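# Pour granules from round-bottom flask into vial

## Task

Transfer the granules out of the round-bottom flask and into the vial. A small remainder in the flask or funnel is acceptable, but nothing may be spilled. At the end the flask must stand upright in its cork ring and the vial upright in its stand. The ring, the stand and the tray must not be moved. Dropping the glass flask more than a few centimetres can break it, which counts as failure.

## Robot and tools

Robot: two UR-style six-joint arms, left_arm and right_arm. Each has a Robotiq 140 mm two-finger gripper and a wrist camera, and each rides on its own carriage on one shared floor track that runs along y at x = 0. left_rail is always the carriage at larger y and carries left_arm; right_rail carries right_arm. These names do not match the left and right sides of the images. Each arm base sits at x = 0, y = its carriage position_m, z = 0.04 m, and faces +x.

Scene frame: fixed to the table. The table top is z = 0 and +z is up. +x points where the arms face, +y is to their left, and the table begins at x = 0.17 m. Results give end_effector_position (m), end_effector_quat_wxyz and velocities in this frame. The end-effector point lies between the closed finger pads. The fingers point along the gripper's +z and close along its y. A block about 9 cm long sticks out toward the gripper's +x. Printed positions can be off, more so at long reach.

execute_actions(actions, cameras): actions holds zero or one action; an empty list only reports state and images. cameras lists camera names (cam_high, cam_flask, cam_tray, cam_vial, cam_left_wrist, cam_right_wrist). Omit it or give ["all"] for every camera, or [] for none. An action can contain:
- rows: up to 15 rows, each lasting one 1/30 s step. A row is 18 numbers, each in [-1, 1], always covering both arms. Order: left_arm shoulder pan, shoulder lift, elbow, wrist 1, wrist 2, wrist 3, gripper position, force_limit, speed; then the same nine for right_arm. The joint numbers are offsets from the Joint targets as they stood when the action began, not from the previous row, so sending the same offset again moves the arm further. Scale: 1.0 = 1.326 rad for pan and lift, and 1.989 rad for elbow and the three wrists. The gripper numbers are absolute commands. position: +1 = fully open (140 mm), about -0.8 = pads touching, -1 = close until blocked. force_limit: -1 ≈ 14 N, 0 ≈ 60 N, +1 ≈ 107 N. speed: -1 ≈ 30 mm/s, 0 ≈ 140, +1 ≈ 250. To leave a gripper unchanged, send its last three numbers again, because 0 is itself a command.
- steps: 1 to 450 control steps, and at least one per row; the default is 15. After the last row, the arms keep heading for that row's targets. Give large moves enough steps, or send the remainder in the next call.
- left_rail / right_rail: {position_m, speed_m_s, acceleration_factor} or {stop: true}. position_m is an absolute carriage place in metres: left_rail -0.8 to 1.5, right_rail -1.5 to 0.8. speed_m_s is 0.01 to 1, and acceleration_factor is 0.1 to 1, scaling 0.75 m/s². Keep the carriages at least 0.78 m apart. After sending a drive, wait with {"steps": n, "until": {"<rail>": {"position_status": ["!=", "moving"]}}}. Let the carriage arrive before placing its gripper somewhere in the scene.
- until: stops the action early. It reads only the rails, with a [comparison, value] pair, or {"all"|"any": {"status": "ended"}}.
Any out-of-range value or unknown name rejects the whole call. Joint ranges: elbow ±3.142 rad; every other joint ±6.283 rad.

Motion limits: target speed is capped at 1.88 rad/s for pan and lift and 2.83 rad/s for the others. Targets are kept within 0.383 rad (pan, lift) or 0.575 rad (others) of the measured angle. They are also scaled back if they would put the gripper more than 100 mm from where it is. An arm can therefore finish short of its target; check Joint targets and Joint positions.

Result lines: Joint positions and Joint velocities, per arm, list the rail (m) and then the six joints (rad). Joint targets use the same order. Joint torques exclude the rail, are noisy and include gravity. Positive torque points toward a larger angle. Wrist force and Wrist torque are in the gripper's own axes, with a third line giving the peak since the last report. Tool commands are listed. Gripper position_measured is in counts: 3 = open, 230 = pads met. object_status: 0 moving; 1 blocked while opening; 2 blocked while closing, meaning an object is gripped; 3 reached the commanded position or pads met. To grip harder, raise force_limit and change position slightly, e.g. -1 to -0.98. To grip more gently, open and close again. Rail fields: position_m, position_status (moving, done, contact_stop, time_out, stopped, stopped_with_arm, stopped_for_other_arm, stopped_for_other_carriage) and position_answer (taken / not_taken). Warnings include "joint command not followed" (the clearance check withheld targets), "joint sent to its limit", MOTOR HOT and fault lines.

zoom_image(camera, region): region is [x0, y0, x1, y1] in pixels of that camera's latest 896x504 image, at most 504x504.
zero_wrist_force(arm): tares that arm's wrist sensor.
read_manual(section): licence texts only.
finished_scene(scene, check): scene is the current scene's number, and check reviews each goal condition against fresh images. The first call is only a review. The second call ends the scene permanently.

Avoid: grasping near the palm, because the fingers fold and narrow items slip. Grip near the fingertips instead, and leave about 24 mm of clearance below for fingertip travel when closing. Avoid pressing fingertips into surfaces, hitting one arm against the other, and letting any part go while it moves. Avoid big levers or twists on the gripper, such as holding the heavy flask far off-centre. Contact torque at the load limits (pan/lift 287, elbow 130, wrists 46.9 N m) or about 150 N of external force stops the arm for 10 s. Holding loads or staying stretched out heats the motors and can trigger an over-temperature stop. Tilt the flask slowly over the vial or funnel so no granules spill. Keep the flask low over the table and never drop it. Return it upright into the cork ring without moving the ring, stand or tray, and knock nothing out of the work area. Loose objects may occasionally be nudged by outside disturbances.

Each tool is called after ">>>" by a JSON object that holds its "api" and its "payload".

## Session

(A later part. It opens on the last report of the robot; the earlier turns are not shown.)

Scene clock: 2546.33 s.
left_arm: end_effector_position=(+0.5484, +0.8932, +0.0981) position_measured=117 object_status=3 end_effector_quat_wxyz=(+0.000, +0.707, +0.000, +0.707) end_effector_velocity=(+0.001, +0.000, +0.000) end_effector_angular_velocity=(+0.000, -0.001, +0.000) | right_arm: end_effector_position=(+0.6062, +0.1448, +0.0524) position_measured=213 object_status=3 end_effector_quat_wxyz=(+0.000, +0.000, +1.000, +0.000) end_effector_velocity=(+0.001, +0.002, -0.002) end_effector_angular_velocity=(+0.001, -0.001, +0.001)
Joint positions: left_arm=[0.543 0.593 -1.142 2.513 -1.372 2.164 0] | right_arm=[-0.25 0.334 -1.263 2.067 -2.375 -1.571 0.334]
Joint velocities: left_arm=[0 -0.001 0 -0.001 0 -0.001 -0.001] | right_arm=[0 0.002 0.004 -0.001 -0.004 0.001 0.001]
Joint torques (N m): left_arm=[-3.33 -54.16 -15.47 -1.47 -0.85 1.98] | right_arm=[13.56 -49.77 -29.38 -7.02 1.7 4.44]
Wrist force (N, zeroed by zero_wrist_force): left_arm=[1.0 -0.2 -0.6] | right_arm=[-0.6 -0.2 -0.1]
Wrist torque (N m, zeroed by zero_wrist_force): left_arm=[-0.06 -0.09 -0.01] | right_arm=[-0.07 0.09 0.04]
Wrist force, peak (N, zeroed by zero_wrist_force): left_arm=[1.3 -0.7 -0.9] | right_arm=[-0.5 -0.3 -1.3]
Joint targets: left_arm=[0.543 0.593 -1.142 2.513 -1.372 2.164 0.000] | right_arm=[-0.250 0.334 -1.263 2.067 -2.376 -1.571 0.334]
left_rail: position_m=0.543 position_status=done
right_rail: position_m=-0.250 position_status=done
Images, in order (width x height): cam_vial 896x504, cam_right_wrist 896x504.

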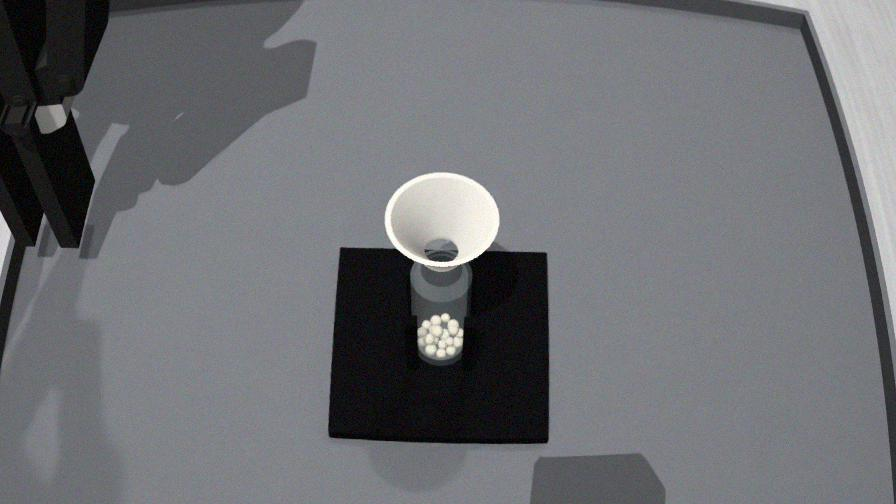

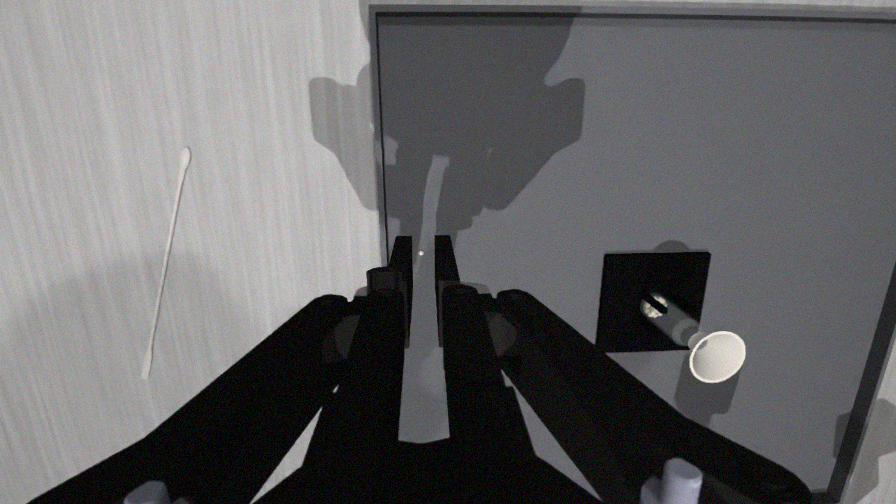

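>>> {"api": "execute_actions", "payload": {"actions": [{"rows": [[0,0,0,0,0,0,0.1,-0.5,-0.8,-0.000002,0.00004,0.000012,-0.000039,0,-0.000002,-0.66,-1,-1],[0,0,0,0,0,0,0.1,-0.5,-0.8,-0.000018,0.000284,0.000086,-0.000276,0,-0.000012,-0.66,-1,-1],[0,0,0,0,0,0,0.1,-0.5,-0.8,-0.000053,0.000856,0.00026,-0.000831,0,-0.000035,-0.66,-1,-1],[0,0,0,0,0,0,0.1,-0.5,-0.8,-0.000111,0.001803,0.000548,-0.001749,0,-0.000074,-0.66,-1,-1],[0,0,0,0,0,0,0.1,-0.5,-0.8,-0.000192,0.003104,0.000943,-0.003012,0,-0.000128,-0.66,-1,-1],[0,0,0,0,0,0,0.1,-0.5,-0.8,-0.00029,0.004694,0.001426,-0.004555,0,-0.000193,-0.66,-1,-1],[0,0,0,0,0,0,0.1,-0.5,-0.8,-0.0004,0.006473,0.001966,-0.006281,0,-0.000267,-0.66,-1,-1],[0,0,0,0,0,0,0.1,-0.5,-0.8,-0.000514,0.008315,0.002526,-0.008069,0,-0.000342,-0.66,-1,-1],[0,0,0,0,0,0,0.1,-0.5,-0.8,-0.000624,0.010094,0.003066,-0.009795,0,-0.000416,-0.66,-1,-1],[0,0,0,0,0,0,0.1,-0.5,-0.8,-0.000722,0.011684,0.003549,-0.011338,0,-0.000481,-0.66,-1,-1],[0,0,0,0,0,0,0.1,-0.5,-0.8,-0.000803,0.012985,0.003944,-0.012601,0,-0.000535,-0.66,-1,-1],[0,0,0,0,0,0,0.1,-0.5,-0.8,-0.000861,0.013932,0.004232,-0.013519,0,-0.000574,-0.66,-1,-1],[0,0,0,0,0,0,0.1,-0.5,-0.8,-0.000896,0.014504,0.004406,-0.014074,0,-0.000597,-0.66,-1,-1],[0,0,0,0,0,0,0.1,-0.5,-0.8,-0.000912,0.014748,0.00448,-0.014311,0,-0.000607,-0.66,-1,-1],[0,0,0,0,0,0,0.1,-0.5,-0.8,-0.000914,0.014788,0.004492,-0.01435,0,-0.000609,-0.66,-1,-1]], "steps": 20}], "cameras": ["cam_vial", "cam_right_wrist"]}}

>>> {"api": "zoom_image", "payload": {"camera": "cam_right_wrist", "region": [360, 200, 500, 300]}}

>>> {"api": "zoom_image", "payload": {"camera": "cam_vial", "region": [0, 160, 180, 300]}}

Scene clock: 2602.03 s.
left_arm: end_effector_position=(+0.5484, +0.8932, +0.0981) position_measured=117 object_status=3 end_effector_quat_wxyz=(+0.000, +0.707, +0.000, +0.707) end_effector_velocity=(+0.000, +0.000, +0.000) end_effector_angular_velocity=(+0.000, -0.001, +0.000) | right_arm: end_effector_position=(+0.6061, +0.1440, +0.0375) position_measured=213 object_status=3 end_effector_quat_wxyz=(+0.000, +0.000, +1.000, +0.000) end_effector_velocity=(+0.000, -0.001, -0.001) end_effector_angular_velocity=(-0.002, +0.000, +0.000)
Joint positions: left_arm=[0.543 0.593 -1.142 2.513 -1.372 2.164 0] | right_arm=[-0.25 0.333 -1.243 2.076 -2.404 -1.571 0.333]
Joint velocities: left_arm=[0 0 0 0 0 -0.001 -0.001] | right_arm=[0 0 0.002 0.001 -0.002 -0.002 0]
Joint torques (N m): left_arm=[-4.52 -52.34 -15.39 -1.56 -1.27 2.11] | right_arm=[-18.32 -51.66 -27.6 -6.31 1.19 -3.1]
Wrist force (N, zeroed by zero_wrist_force): left_arm=[1.0 -0.3 -0.5] | right_arm=[-0.2 -0.3 0.1]
Wrist torque (N m, zeroed by zero_wrist_force): left_arm=[-0.09 -0.08 -0.01] | right_arm=[-0.10 -0.01 0.02]
Wrist force, peak (N, zeroed by zero_wrist_force): left_arm=[1.5 -0.4 -0.4] | right_arm=[-1.0 -0.2 -0.1]
Joint targets: left_arm=[0.543 0.593 -1.142 2.513 -1.372 2.164 0.000] | right_arm=[-0.250 0.333 -1.243 2.076 -2.404 -1.571 0.333]
left_rail: position_m=0.543 position_status=done
right_rail: position_m=-0.250 position_status=done
Images, in order (width x height): cam_vial 896x504, cam_right_wrist 896x504.

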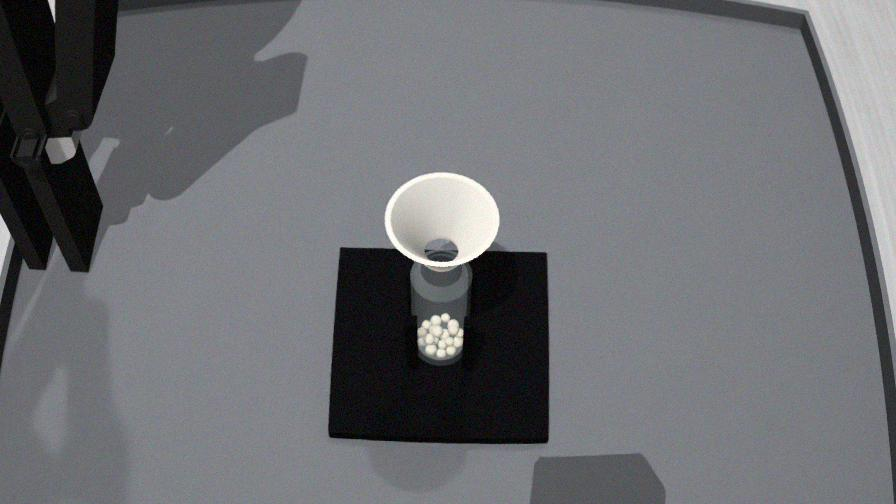

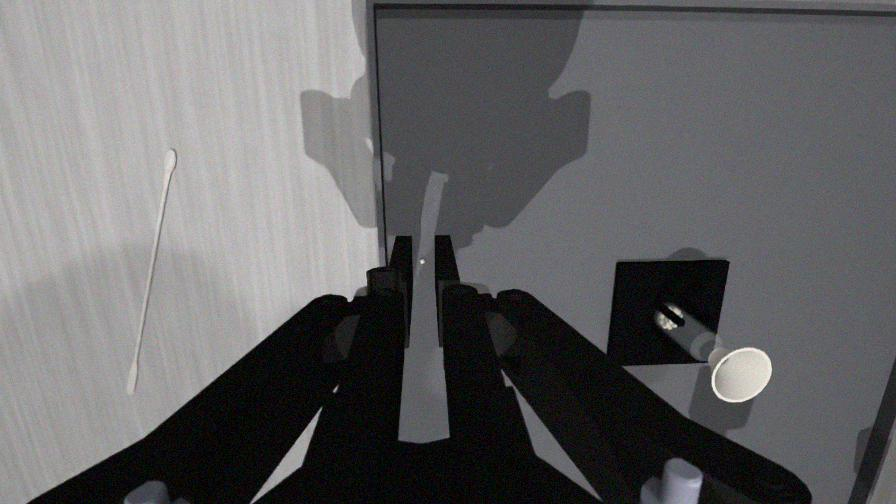

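Scaled by 3.600 from the camera's 896x504 image, which has a finer 1280x720 frame.

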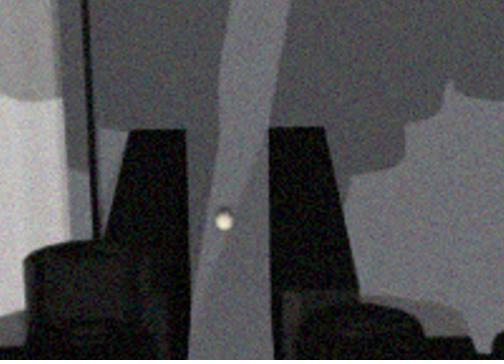

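Scaled by 2.800 from the camera's 896x504 image, which has a finer 1280x720 frame.

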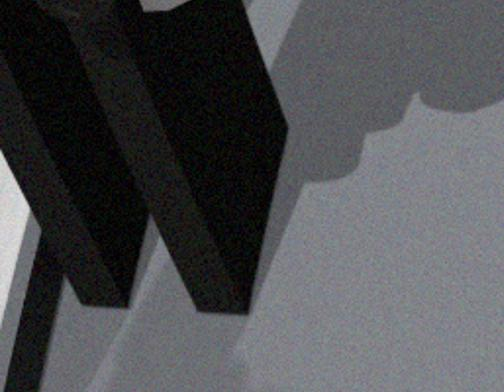

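>>> {"api": "execute_actions", "payload": {"actions": [{"rows": [[0,0,0,0,0,0,0.1,-0.5,-0.8,0,0,0,0,0,0,-1,-1,-0.9]], "steps": 22}], "cameras": ["cam_vial", "cam_right_wrist"]}}

>>> {"api": "zoom_image", "payload": {"camera": "cam_right_wrist", "region": [360, 200, 500, 300]}}

>>> {"api": "zoom_image", "payload": {"camera": "cam_vial", "region": [0, 160, 180, 300]}}

Scene clock: 2614.73 s.
left_arm: end_effector_position=(+0.5484, +0.8932, +0.0981) position_measured=117 object_status=3 end_effector_quat_wxyz=(+0.000, +0.707, +0.000, +0.707) end_effector_velocity=(+0.000, +0.000, +0.000) end_effector_angular_velocity=(+0.000, +0.000, +0.000) | right_arm: end_effector_position=(+0.6061, +0.1440, +0.0373) position_measured=231 object_status=3 end_effector_quat_wxyz=(+0.000, +0.000, +1.000, +0.000) end_effector_velocity=(-0.001, +0.001, -0.001) end_effector_angular_velocity=(-0.003, +0.002, +0.002)
Joint positions: left_arm=[0.543 0.593 -1.142 2.513 -1.372 2.164 0] | right_arm=[-0.25 0.333 -1.243 2.076 -2.404 -1.571 0.333]
Joint velocities: left_arm=[0 0 0 0 0 0 0] | right_arm=[0 0.003 0.002 -0.001 0.001 -0.002 0.001]
Joint torques (N m): left_arm=[-6.37 -51.66 -14.58 -1.58 -1.45 2.09] | right_arm=[-12.52 -53.11 -37.66 -5.35 0.99 -3.36]
Wrist force (N, zeroed by zero_wrist_force): left_arm=[1.0 -0.5 -0.3] | right_arm=[-0.3 0.1 -0.3]
Wrist torque (N m, zeroed by zero_wrist_force): left_arm=[-0.14 -0.08 -0.01] | right_arm=[0.00 0.04 0.02]
Wrist force, peak (N, zeroed by zero_wrist_force): left_arm=[1.2 -0.7 -0.6] | right_arm=[-0.8 -0.3 -0.2]
Joint targets: left_arm=[0.543 0.593 -1.142 2.513 -1.372 2.164 0.000] | right_arm=[-0.250 0.333 -1.243 2.076 -2.404 -1.571 0.333]
left_rail: position_m=0.543 position_status=done
right_rail: position_m=-0.250 position_status=done
Images, in order (width x height): cam_vial 896x504, cam_right_wrist 896x504.

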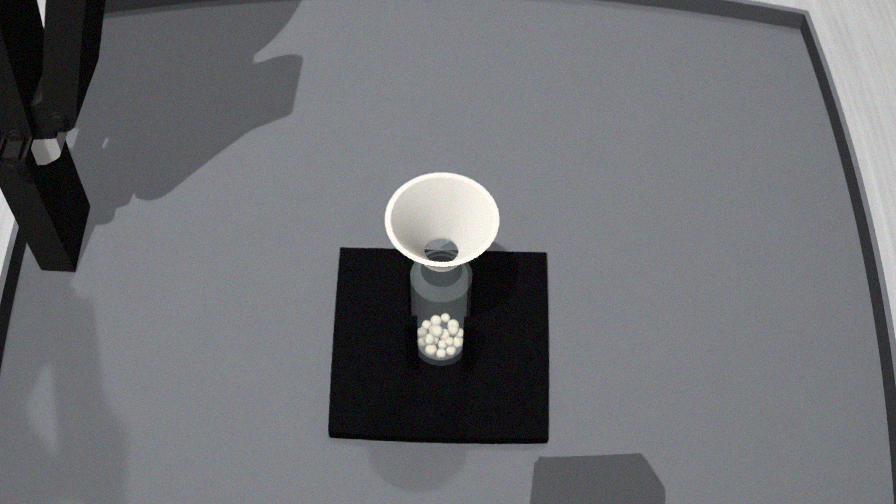

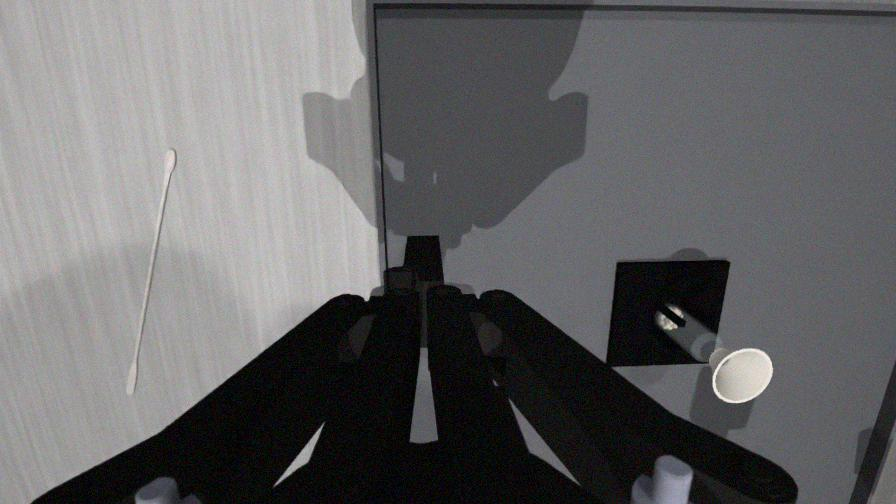

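Scaled by 3.600 from the camera's 896x504 image, which has a finer 1280x720 frame.

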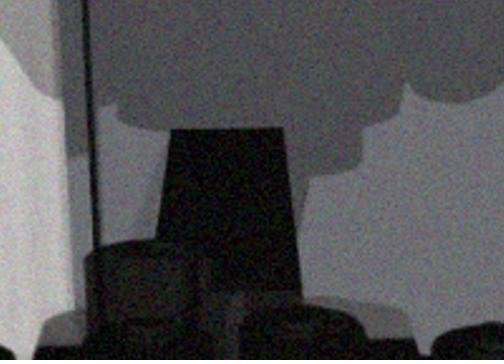

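Scaled by 2.800 from the camera's 896x504 image, which has a finer 1280x720 frame.

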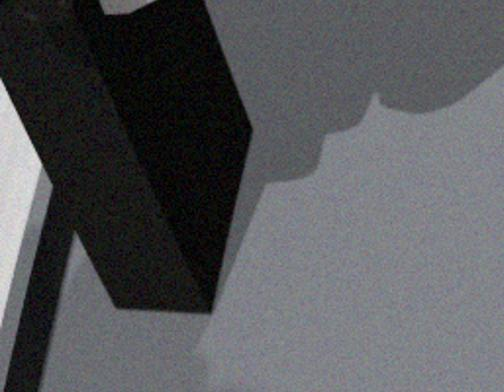

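>>> {"api": "execute_actions", "payload": {"actions": [{"rows": [[0,0,0,0,0,0,0.1,-0.5,-0.8,0.000002,-0.00004,-0.000012,0.000039,0,0.000002,-1,-1,-0.9],[0,0,0,0,0,0,0.1,-0.5,-0.8,0.000018,-0.000284,-0.000086,0.000276,0,0.000012,-1,-1,-0.9],[0,0,0,0,0,0,0.1,-0.5,-0.8,0.000053,-0.000856,-0.00026,0.000831,0,0.000035,-1,-1,-0.9],[0,0,0,0,0,0,0.1,-0.5,-0.8,0.000111,-0.001803,-0.000548,0.001749,0,0.000074,-1,-1,-0.9],[0,0,0,0,0,0,0.1,-0.5,-0.8,0.000192,-0.003104,-0.000943,0.003012,0,0.000128,-1,-1,-0.9],[0,0,0,0,0,0,0.1,-0.5,-0.8,0.00029,-0.004694,-0.001426,0.004555,0,0.000193,-1,-1,-0.9],[0,0,0,0,0,0,0.1,-0.5,-0.8,0.0004,-0.006473,-0.001966,0.006281,0,0.000267,-1,-1,-0.9],[0,0,0,0,0,0,0.1,-0.5,-0.8,0.000514,-0.008315,-0.002526,0.008069,0,0.000342,-1,-1,-0.9],[0,0,0,0,0,0,0.1,-0.5,-0.8,0.000624,-0.010094,-0.003066,0.009795,0,0.000416,-1,-1,-0.9],[0,0,0,0,0,0,0.1,-0.5,-0.8,0.000722,-0.011684,-0.003549,0.011338,0,0.000481,-1,-1,-0.9],[0,0,0,0,0,0,0.1,-0.5,-0.8,0.000803,-0.012985,-0.003944,0.012601,0,0.000535,-1,-1,-0.9],[0,0,0,0,0,0,0.1,-0.5,-0.8,0.000861,-0.013932,-0.004232,0.013519,0,0.000574,-1,-1,-0.9],[0,0,0,0,0,0,0.1,-0.5,-0.8,0.000896,-0.014504,-0.004406,0.014074,0,0.000597,-1,-1,-0.9],[0,0,0,0,0,0,0.1,-0.5,-0.8,0.000912,-0.014748,-0.00448,0.014311,0,0.000607,-1,-1,-0.9],[0,0,0,0,0,0,0.1,-0.5,-0.8,0.000914,-0.014788,-0.004492,0.01435,0,0.000609,-1,-1,-0.9]], "steps": 20}], "cameras": ["cam_vial", "cam_right_wrist"]}}

>>> {"api": "zoom_image", "payload": {"camera": "cam_right_wrist", "region": [360, 190, 500, 290]}}

>>> {"api": "zoom_image", "payload": {"camera": "cam_vial", "region": [0, 140, 180, 280]}}

Scene clock: 2628.73 s.
left_arm: end_effector_position=(+0.5484, +0.8932, +0.0981) position_measured=117 object_status=3 end_effector_quat_wxyz=(+0.000, +0.707, +0.000, +0.707) end_effector_velocity=(+0.001, +0.000, +0.000) end_effector_angular_velocity=(+0.001, -0.001, -0.001) | right_arm: end_effector_position=(+0.6061, +0.1448, +0.0520) position_measured=231 object_status=3 end_effector_quat_wxyz=(+0.000, +0.000, +1.000, +0.000) end_effector_velocity=(+0.002, -0.001, +0.002) end_effector_angular_velocity=(+0.000, -0.002, -0.002)
Joint positions: left_arm=[0.543 0.593 -1.142 2.513 -1.372 2.164 0] | right_arm=[-0.25 0.334 -1.262 2.067 -2.376 -1.571 0.334]
Joint velocities: left_arm=[0 -0.001 0 -0.001 0 0.001 0] | right_arm=[0 -0.002 -0.002 -0.002 0.002 0 0]
Joint torques (N m): left_arm=[-5.72 -51.64 -14.3 -1.59 -1.56 2.26] | right_arm=[16.8 -82.29 -42.65 -3.23 1.39 3.86]
Wrist force (N, zeroed by zero_wrist_force): left_arm=[0.8 -0.3 -0.3] | right_arm=[-0.7 0.0 -0.1]
Wrist torque (N m, zeroed by zero_wrist_force): left_arm=[-0.09 -0.05 -0.01] | right_arm=[-0.04 0.11 0.05]
Wrist force, peak (N, zeroed by zero_wrist_force): left_arm=[1.2 -0.5 -0.7] | right_arm=[-0.5 -0.2 -0.8]
Joint targets: left_arm=[0.543 0.593 -1.142 2.513 -1.372 2.164 0.000] | right_arm=[-0.250 0.334 -1.263 2.067 -2.376 -1.571 0.334]
left_rail: position_m=0.543 position_status=done
right_rail: position_m=-0.250 position_status=done
Images, in order (width x height): cam_vial 896x504, cam_right_wrist 896x504.

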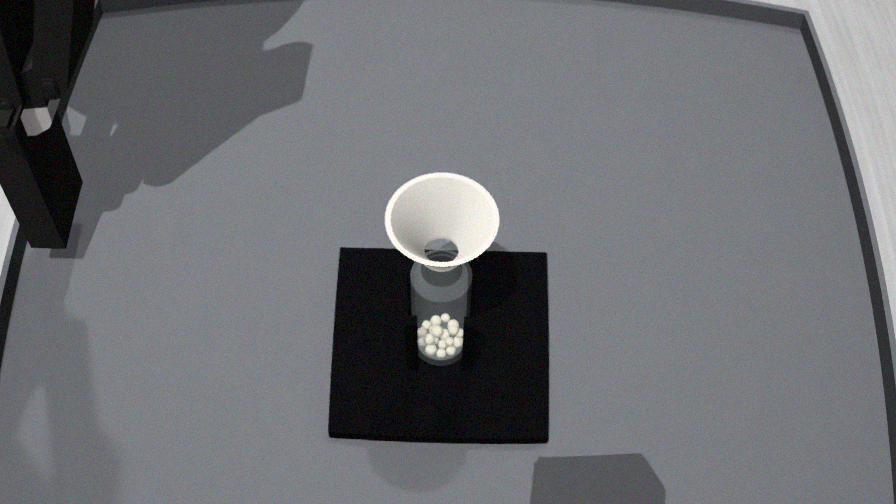

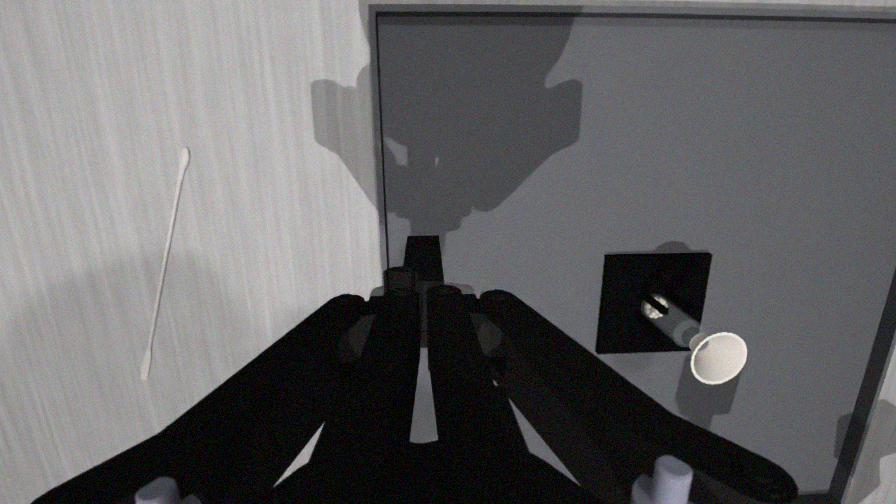

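Scaled by 3.600 from the camera's 896x504 image, which has a finer 1280x720 frame.

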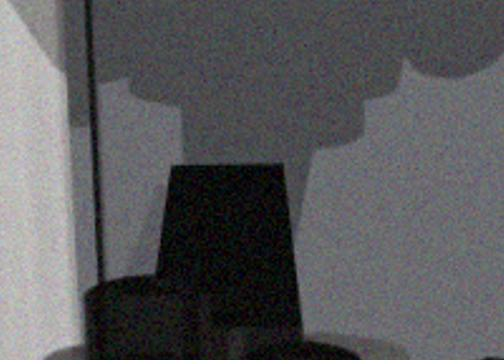

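Scaled by 2.800 from the camera's 896x504 image, which has a finer 1280x720 frame.

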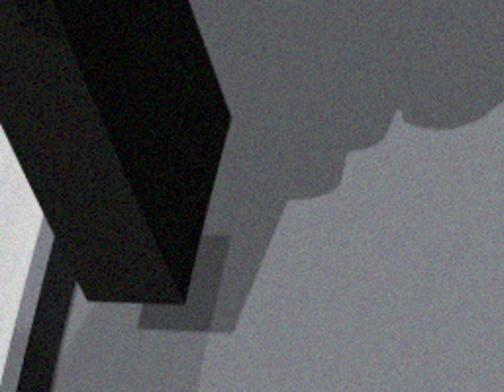

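>>> {"api": "execute_actions", "payload": {"actions": [{"rows": [[0,0,0,0,0,0,0.1,-0.5,-0.8,0,-0.000618,-0.000228,0.00064,0,0,-1,-1,-0.9],[0,0,0,0,0,0,0.1,-0.5,-0.8,0,-0.004163,-0.001534,0.004309,0,0,-1,-1,-0.9],[0,0,0,0,0,0,0.1,-0.5,-0.8,0.00043,-0.011279,-0.004732,0.012251,0,0.000286,-1,-1,-0.9],[0,0,0,0,0,0,0.1,-0.5,-0.8,0.003061,-0.019626,-0.011338,0.024422,0,0.002041,-1,-1,-0.9],[0,0,0,0,0,0,0.1,-0.5,-0.8,0.009055,-0.026498,-0.021913,0.039578,0,0.006037,-1,-1,-0.9],[0,0,0,0,0,0,0.1,-0.5,-0.8,0.018626,-0.029637,-0.035911,0.055669,0,0.012417,-1,-1,-0.9],[0,0,0,0,0,0,0.1,-0.5,-0.8,0.031279,-0.027524,-0.052109,0.070458,0,0.020853,-1,-1,-0.9],[0,0,0,0,0,0,0.1,-0.5,-0.8,0.045995,-0.019727,-0.068982,0.082134,0,0.030663,-1,-1,-0.9],[0,0,0,0,0,0,0.1,-0.5,-0.8,0.06142,-0.007172,-0.085052,0.089833,0,0.040947,-1,-1,-0.9],[0,0,0,0,0,0,0.1,-0.5,-0.8,0.076136,0.007571,-0.099366,0.094319,0,0.050757,-1,-1,-0.9],[0,0,0,0,0,0,0.1,-0.5,-0.8,0.088789,0.020778,-0.111477,0.097625,0,0.059193,-1,-1,-0.9],[0,0,0,0,0,0,0.1,-0.5,-0.8,0.09836,0.030768,-0.120638,0.100126,0,0.065573,-1,-1,-0.9],[0,0,0,0,0,0,0.1,-0.5,-0.8,0.104354,0.037025,-0.126375,0.101692,0,0.069569,-1,-1,-0.9],[0,0,0,0,0,0,0.1,-0.5,-0.8,0.106985,0.039772,-0.128894,0.10238,0,0.071324,-1,-1,-0.9],[0,0,0,0,0,0,0.1,-0.5,-0.8,0.107415,0.04022,-0.129305,0.102492,0,0.07161,-1,-1,-0.9]], "steps": 24}], "cameras": ["cam_vial", "cam_right_wrist"]}}

>>> {"api": "zoom_image", "payload": {"camera": "cam_vial", "region": [0, 150, 200, 310]}}

>>> {"api": "zoom_image", "payload": {"camera": "cam_vial", "region": [370, 120, 530, 260]}}

Scene clock: 2670.33 s.
left_arm: end_effector_position=(+0.5484, +0.8932, +0.0981) position_measured=117 object_status=3 end_effector_quat_wxyz=(+0.000, +0.707, +0.000, +0.707) end_effector_velocity=(+0.000, +0.000, +0.000) end_effector_angular_velocity=(+0.001, +0.000, +0.001) | right_arm: end_effector_position=(+0.6381, +0.2753, +0.1302) position_measured=231 object_status=3 end_effector_quat_wxyz=(+0.000, +0.000, +1.000, +0.000) end_effector_velocity=(-0.001, +0.002, +0.000) end_effector_angular_velocity=(+0.000, +0.001, +0.000)
Joint positions: left_arm=[0.543 0.593 -1.142 2.513 -1.372 2.164 0] | right_arm=[-0.25 0.476 -1.209 1.81 -2.172 -1.571 0.476]
Joint velocities: left_arm=[0 0 0 0 0 -0.001 0] | right_arm=[0 0.003 0.001 -0.002 0.002 0.001 0.002]
Joint torques (N m): left_arm=[-5.58 -49.56 -13.9 -1.6 -1.8 2.09] | right_arm=[15.38 -63 -48.08 -1.95 1.09 4.42]
Wrist force (N, zeroed by zero_wrist_force): left_arm=[0.6 -0.4 -0.5] | right_arm=[-0.3 -0.4 -0.5]
Wrist torque (N m, zeroed by zero_wrist_force): left_arm=[-0.13 0.00 -0.01] | right_arm=[-0.09 0.06 -0.03]
Wrist force, peak (N, zeroed by zero_wrist_force): left_arm=[1.5 -0.3 -0.5] | right_arm=[0.4 -3.9 -0.3]
Joint targets: left_arm=[0.543 0.593 -1.142 2.513 -1.372 2.164 0.000] | right_arm=[-0.250 0.477 -1.209 1.810 -2.172 -1.571 0.477]
left_rail: position_m=0.543 position_status=done
right_rail: position_m=-0.250 position_status=done
Images, in order (width x height): cam_vial 896x504, cam_right_wrist 896x504.

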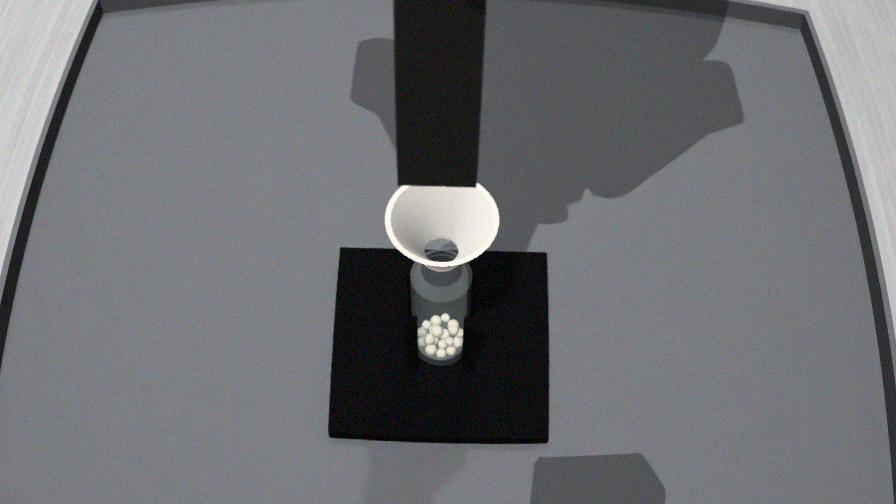

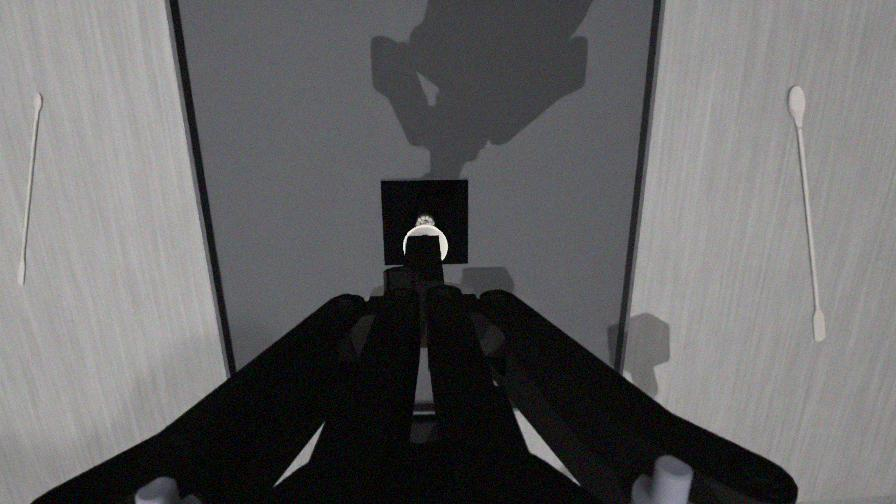

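Scaled by 2.520 from the camera's 896x504 image, which has a finer 1280x720 frame.

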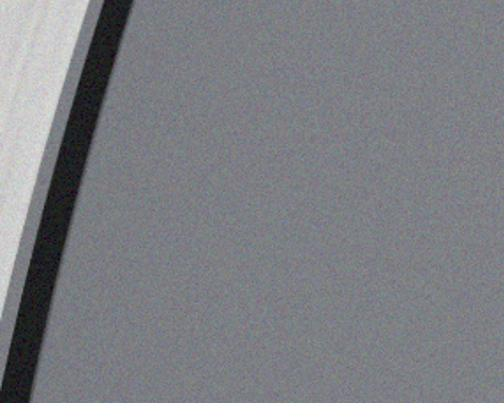

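Scaled by 3.150 from the camera's 896x504 image, which has a finer 1280x720 frame.

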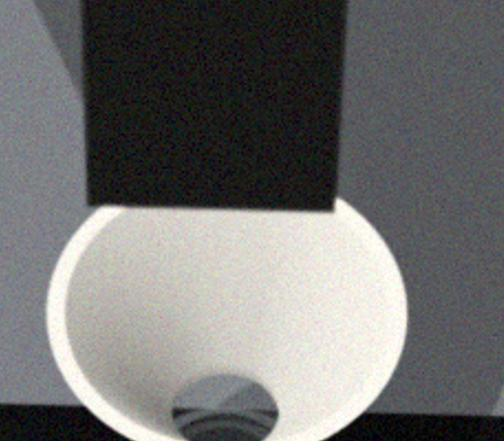

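>>> {"api": "execute_actions", "payload": {"actions": [{"rows": [[0,0,0,0,0,0,0.1,-0.5,-0.8,0,0.000052,0.000025,-0.000059,0,0,-1,-1,-0.9],[0,0,0,0,0,0,0.1,-0.5,-0.8,0,0.00037,0.000175,-0.000422,0,0,-1,-1,-0.9],[0,0,0,0,0,0,0.1,-0.5,-0.8,0,0.001115,0.000528,-0.001271,0,0,-1,-1,-0.9],[0,0,0,0,0,0,0.1,-0.5,-0.8,0,0.002347,0.001112,-0.002677,0,0,-1,-1,-0.9],[0,0,0,0,0,0,0.1,-0.5,-0.8,0,0.004042,0.001915,-0.004609,0,0,-1,-1,-0.9],[0,0,0,0,0,0,0.1,-0.5,-0.8,0,0.006112,0.002895,-0.00697,0,0,-1,-1,-0.9],[0,0,0,0,0,0,0.1,-0.5,-0.8,0,0.008429,0.003993,-0.009612,0,0,-1,-1,-0.9],[0,0,0,0,0,0,0.1,-0.5,-0.8,0,0.010828,0.005129,-0.012348,0,0,-1,-1,-0.9],[0,0,0,0,0,0,0.1,-0.5,-0.8,0,0.013145,0.006227,-0.01499,0,0,-1,-1,-0.9],[0,0,0,0,0,0,0.1,-0.5,-0.8,0,0.015215,0.007207,-0.017351,0,0,-1,-1,-0.9],[0,0,0,0,0,0,0.1,-0.5,-0.8,0,0.01691,0.00801,-0.019283,0,0,-1,-1,-0.9],[0,0,0,0,0,0,0.1,-0.5,-0.8,0,0.018142,0.008594,-0.020689,0,0,-1,-1,-0.9],[0,0,0,0,0,0,0.1,-0.5,-0.8,0,0.018887,0.008947,-0.021538,0,0,-1,-1,-0.9],[0,0,0,0,0,0,0.1,-0.5,-0.8,0,0.019205,0.009097,-0.021901,0,0,-1,-1,-0.9],[0,0,0,0,0,0,0.1,-0.5,-0.8,0,0.019257,0.009122,-0.02196,0,0,-1,-1,-0.9]], "steps": 20}], "cameras": ["cam_vial", "cam_right_wrist"]}}

>>> {"api": "zoom_image", "payload": {"camera": "cam_vial", "region": [360, 150, 540, 300]}}

>>> {"api": "zoom_image", "payload": {"camera": "cam_right_wrist", "region": [370, 170, 490, 290]}}

Scene clock: 2693.83 s.
left_arm: end_effector_position=(+0.5484, +0.8932, +0.0981) position_measured=117 object_status=3 end_effector_quat_wxyz=(+0.000, +0.707, +0.000, +0.707) end_effector_velocity=(-0.001, +0.001, +0.000) end_effector_angular_velocity=(+0.000, +0.000, +0.002) | right_arm: end_effector_position=(+0.6382, +0.2755, +0.1044) position_measured=231 object_status=3 end_effector_quat_wxyz=(+0.000, +0.000, +1.000, +0.000) end_effector_velocity=(+0.000, -0.001, -0.002) end_effector_angular_velocity=(-0.002, +0.001, -0.001)
Joint positions: left_arm=[0.543 0.593 -1.142 2.513 -1.372 2.164 0] | right_arm=[-0.25 0.477 -1.184 1.828 -2.215 -1.571 0.477]
Joint velocities: left_arm=[0 0.001 0 0 0 0 0] | right_arm=[0 -0.001 0.002 0.001 -0.002 -0.001 0]
Joint torques (N m): left_arm=[-6.29 -51.15 -13.9 -1.76 -1.66 2.1] | right_arm=[15.9 -65.44 -34.29 -6.63 1.29 3.76]
Wrist force (N, zeroed by zero_wrist_force): left_arm=[0.6 -0.4 -0.2] | right_arm=[0.0 -0.6 -0.7]
Wrist torque (N m, zeroed by zero_wrist_force): left_arm=[-0.11 -0.01 -0.01] | right_arm=[-0.14 0.01 -0.03]
Wrist force, peak (N, zeroed by zero_wrist_force): left_arm=[1.2 -0.5 -0.7] | right_arm=[0.1 0.3 -1.0]
Joint targets: left_arm=[0.543 0.593 -1.142 2.513 -1.372 2.164 0.000] | right_arm=[-0.250 0.477 -1.184 1.828 -2.215 -1.571 0.477]
left_rail: position_m=0.543 position_status=done
right_rail: position_m=-0.250 position_status=done
Images, in order (width x height): cam_vial 896x504, cam_right_wrist 896x504.

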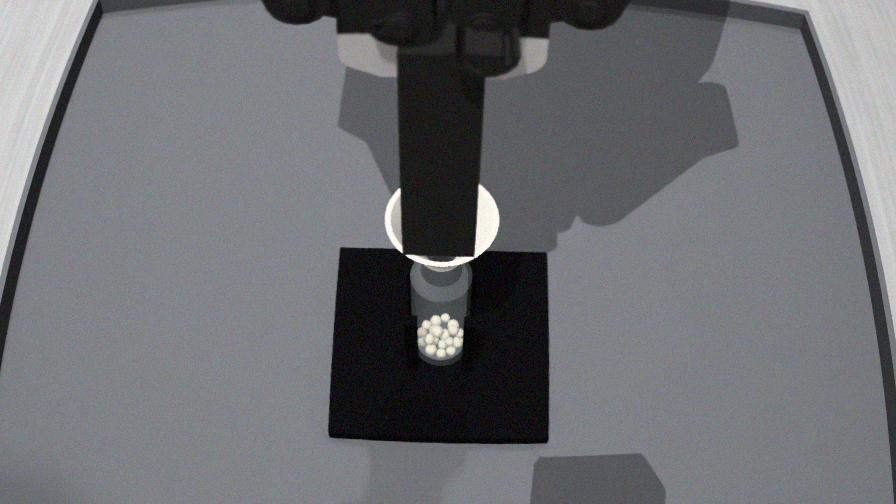

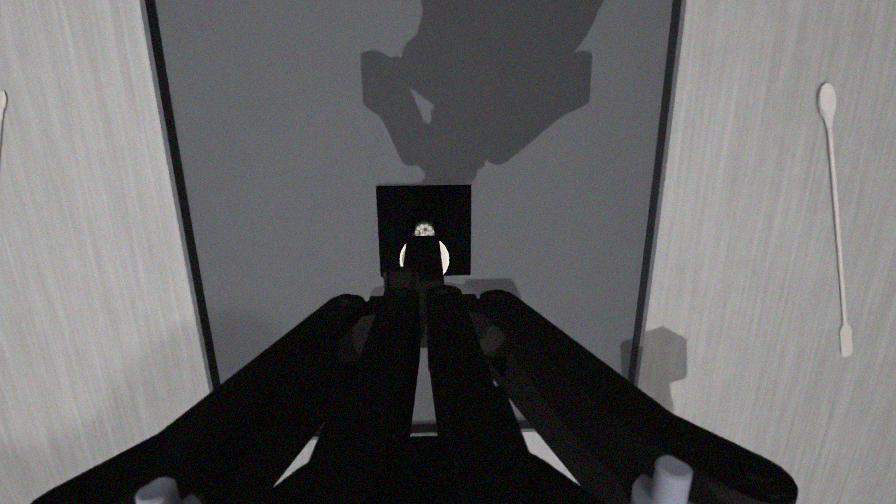

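Scaled by 2.800 from the camera's 896x504 image, which has a finer 1280x720 frame.

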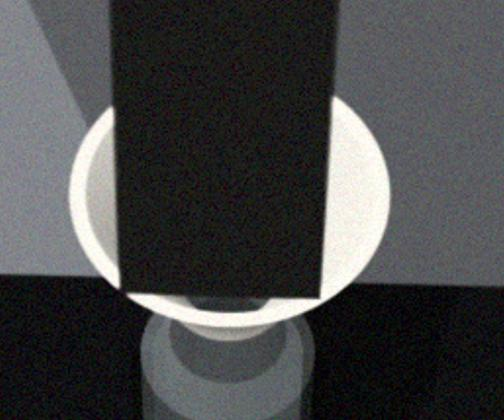

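Scaled by 4.200 from the camera's 896x504 image, which has a finer 1280x720 frame.

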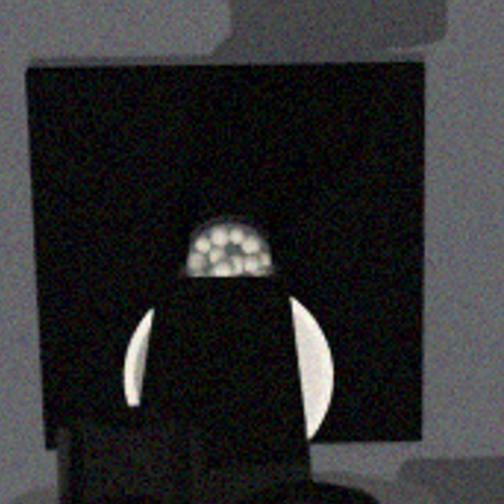

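>>> {"api": "execute_actions", "payload": {"actions": [{"rows": [[0,0,0,0,0,0,0.1,-0.5,-0.8,0,0,0,0,0,0,-0.66,-1,-1]], "steps": 26}], "cameras": ["cam_vial", "cam_right_wrist"]}}

>>> {"api": "zoom_image", "payload": {"camera": "cam_vial", "region": [390, 280, 490, 380]}}

>>> {"api": "zoom_image", "payload": {"camera": "cam_vial", "region": [360, 150, 540, 300]}}

Scene clock: 2700.83 s.
left_arm: end_effector_position=(+0.5484, +0.8932, +0.0981) position_measured=117 object_status=3 end_effector_quat_wxyz=(+0.000, +0.707, +0.000, +0.707) end_effector_velocity=(+0.000, -0.001, +0.000) end_effector_angular_velocity=(-0.001, +0.000, -0.001) | right_arm: end_effector_position=(+0.6382, +0.2755, +0.1042) position_measured=213 object_status=3 end_effector_quat_wxyz=(+0.000, +0.000, +1.000, +0.000) end_effector_velocity=(+0.000, +0.000, +0.000) end_effector_angular_velocity=(+0.000, -0.001, +0.000)
Joint positions: left_arm=[0.543 0.593 -1.142 2.513 -1.372 2.164 0] | right_arm=[-0.25 0.477 -1.184 1.828 -2.215 -1.571 0.477]
Joint velocities: left_arm=[0 0 0 0.001 0 0 -0.001] | right_arm=[0 0 -0.001 0 -0.001 -0.001 0]
Joint torques (N m): left_arm=[-6.77 -50.3 -12.83 -1.6 -1.77 1.85] | right_arm=[15.49 -65.14 -42.22 -5.47 1.5 3.6]
Wrist force (N, zeroed by zero_wrist_force): left_arm=[0.7 -0.5 -0.2] | right_arm=[0.2 -0.2 -0.3]
Wrist torque (N m, zeroed by zero_wrist_force): left_arm=[-0.13 -0.03 -0.01] | right_arm=[-0.05 -0.01 -0.03]
Wrist force, peak (N, zeroed by zero_wrist_force): left_arm=[1.2 -0.6 -0.6] | right_arm=[0.1 -0.5 -0.6]
Joint targets: left_arm=[0.543 0.593 -1.142 2.513 -1.372 2.164 0.000] | right_arm=[-0.250 0.477 -1.184 1.828 -2.215 -1.571 0.477]
left_rail: position_m=0.543 position_status=done
right_rail: position_m=-0.250 position_status=done
Images, in order (width x height): cam_vial 896x504, cam_right_wrist 896x504.

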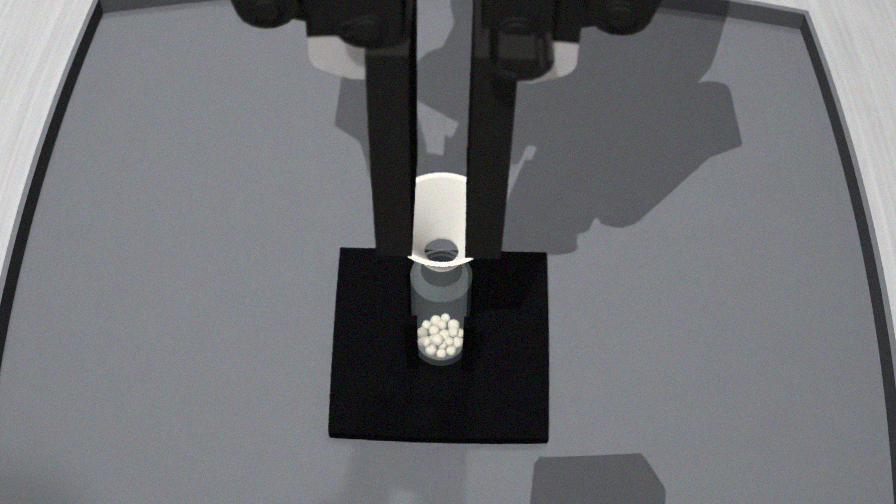

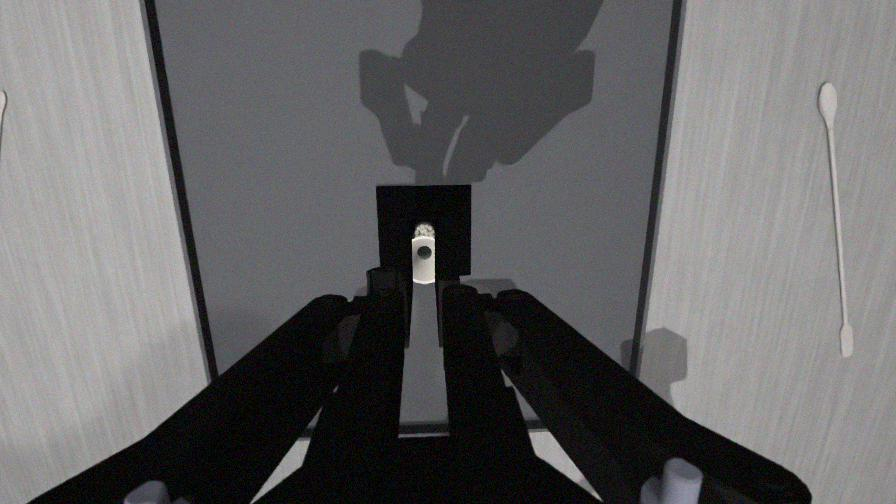

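Scaled by 5.040 from the camera's 896x504 image, which has a finer 1280x720 frame.

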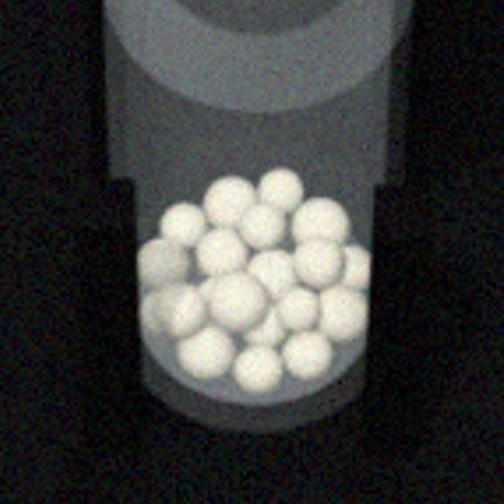

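Scaled by 2.800 from the camera's 896x504 image, which has a finer 1280x720 frame.

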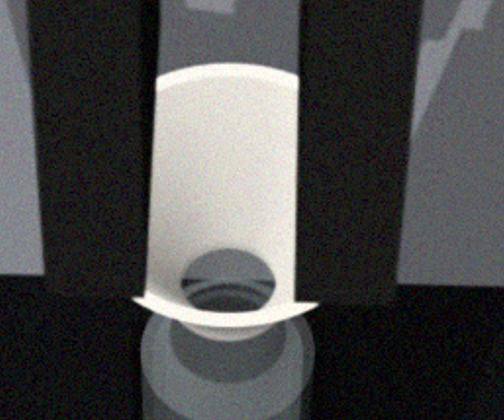

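>>> {"api": "zoom_image", "payload": {"camera": "cam_right_wrist", "region": [394, 210, 454, 300]}}

>>> {"api": "zoom_image", "payload": {"camera": "cam_vial", "region": [410, 305, 470, 365]}}

Scaled by 5.600 from the camera's 896x504 image, which has a finer 1280x720 frame.

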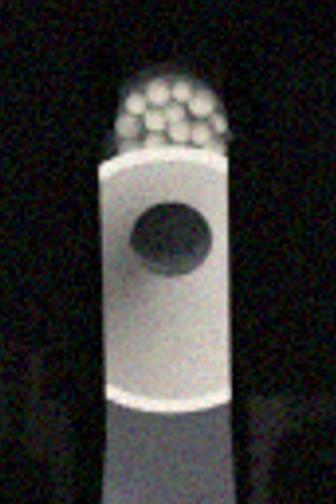

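Scaled by 8.400 from the camera's 896x504 image, which has a finer 1280x720 frame.

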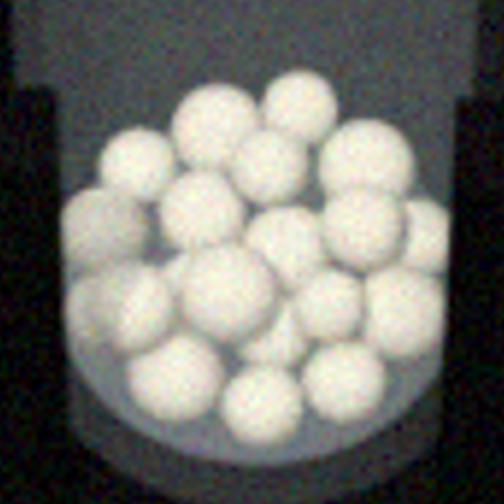

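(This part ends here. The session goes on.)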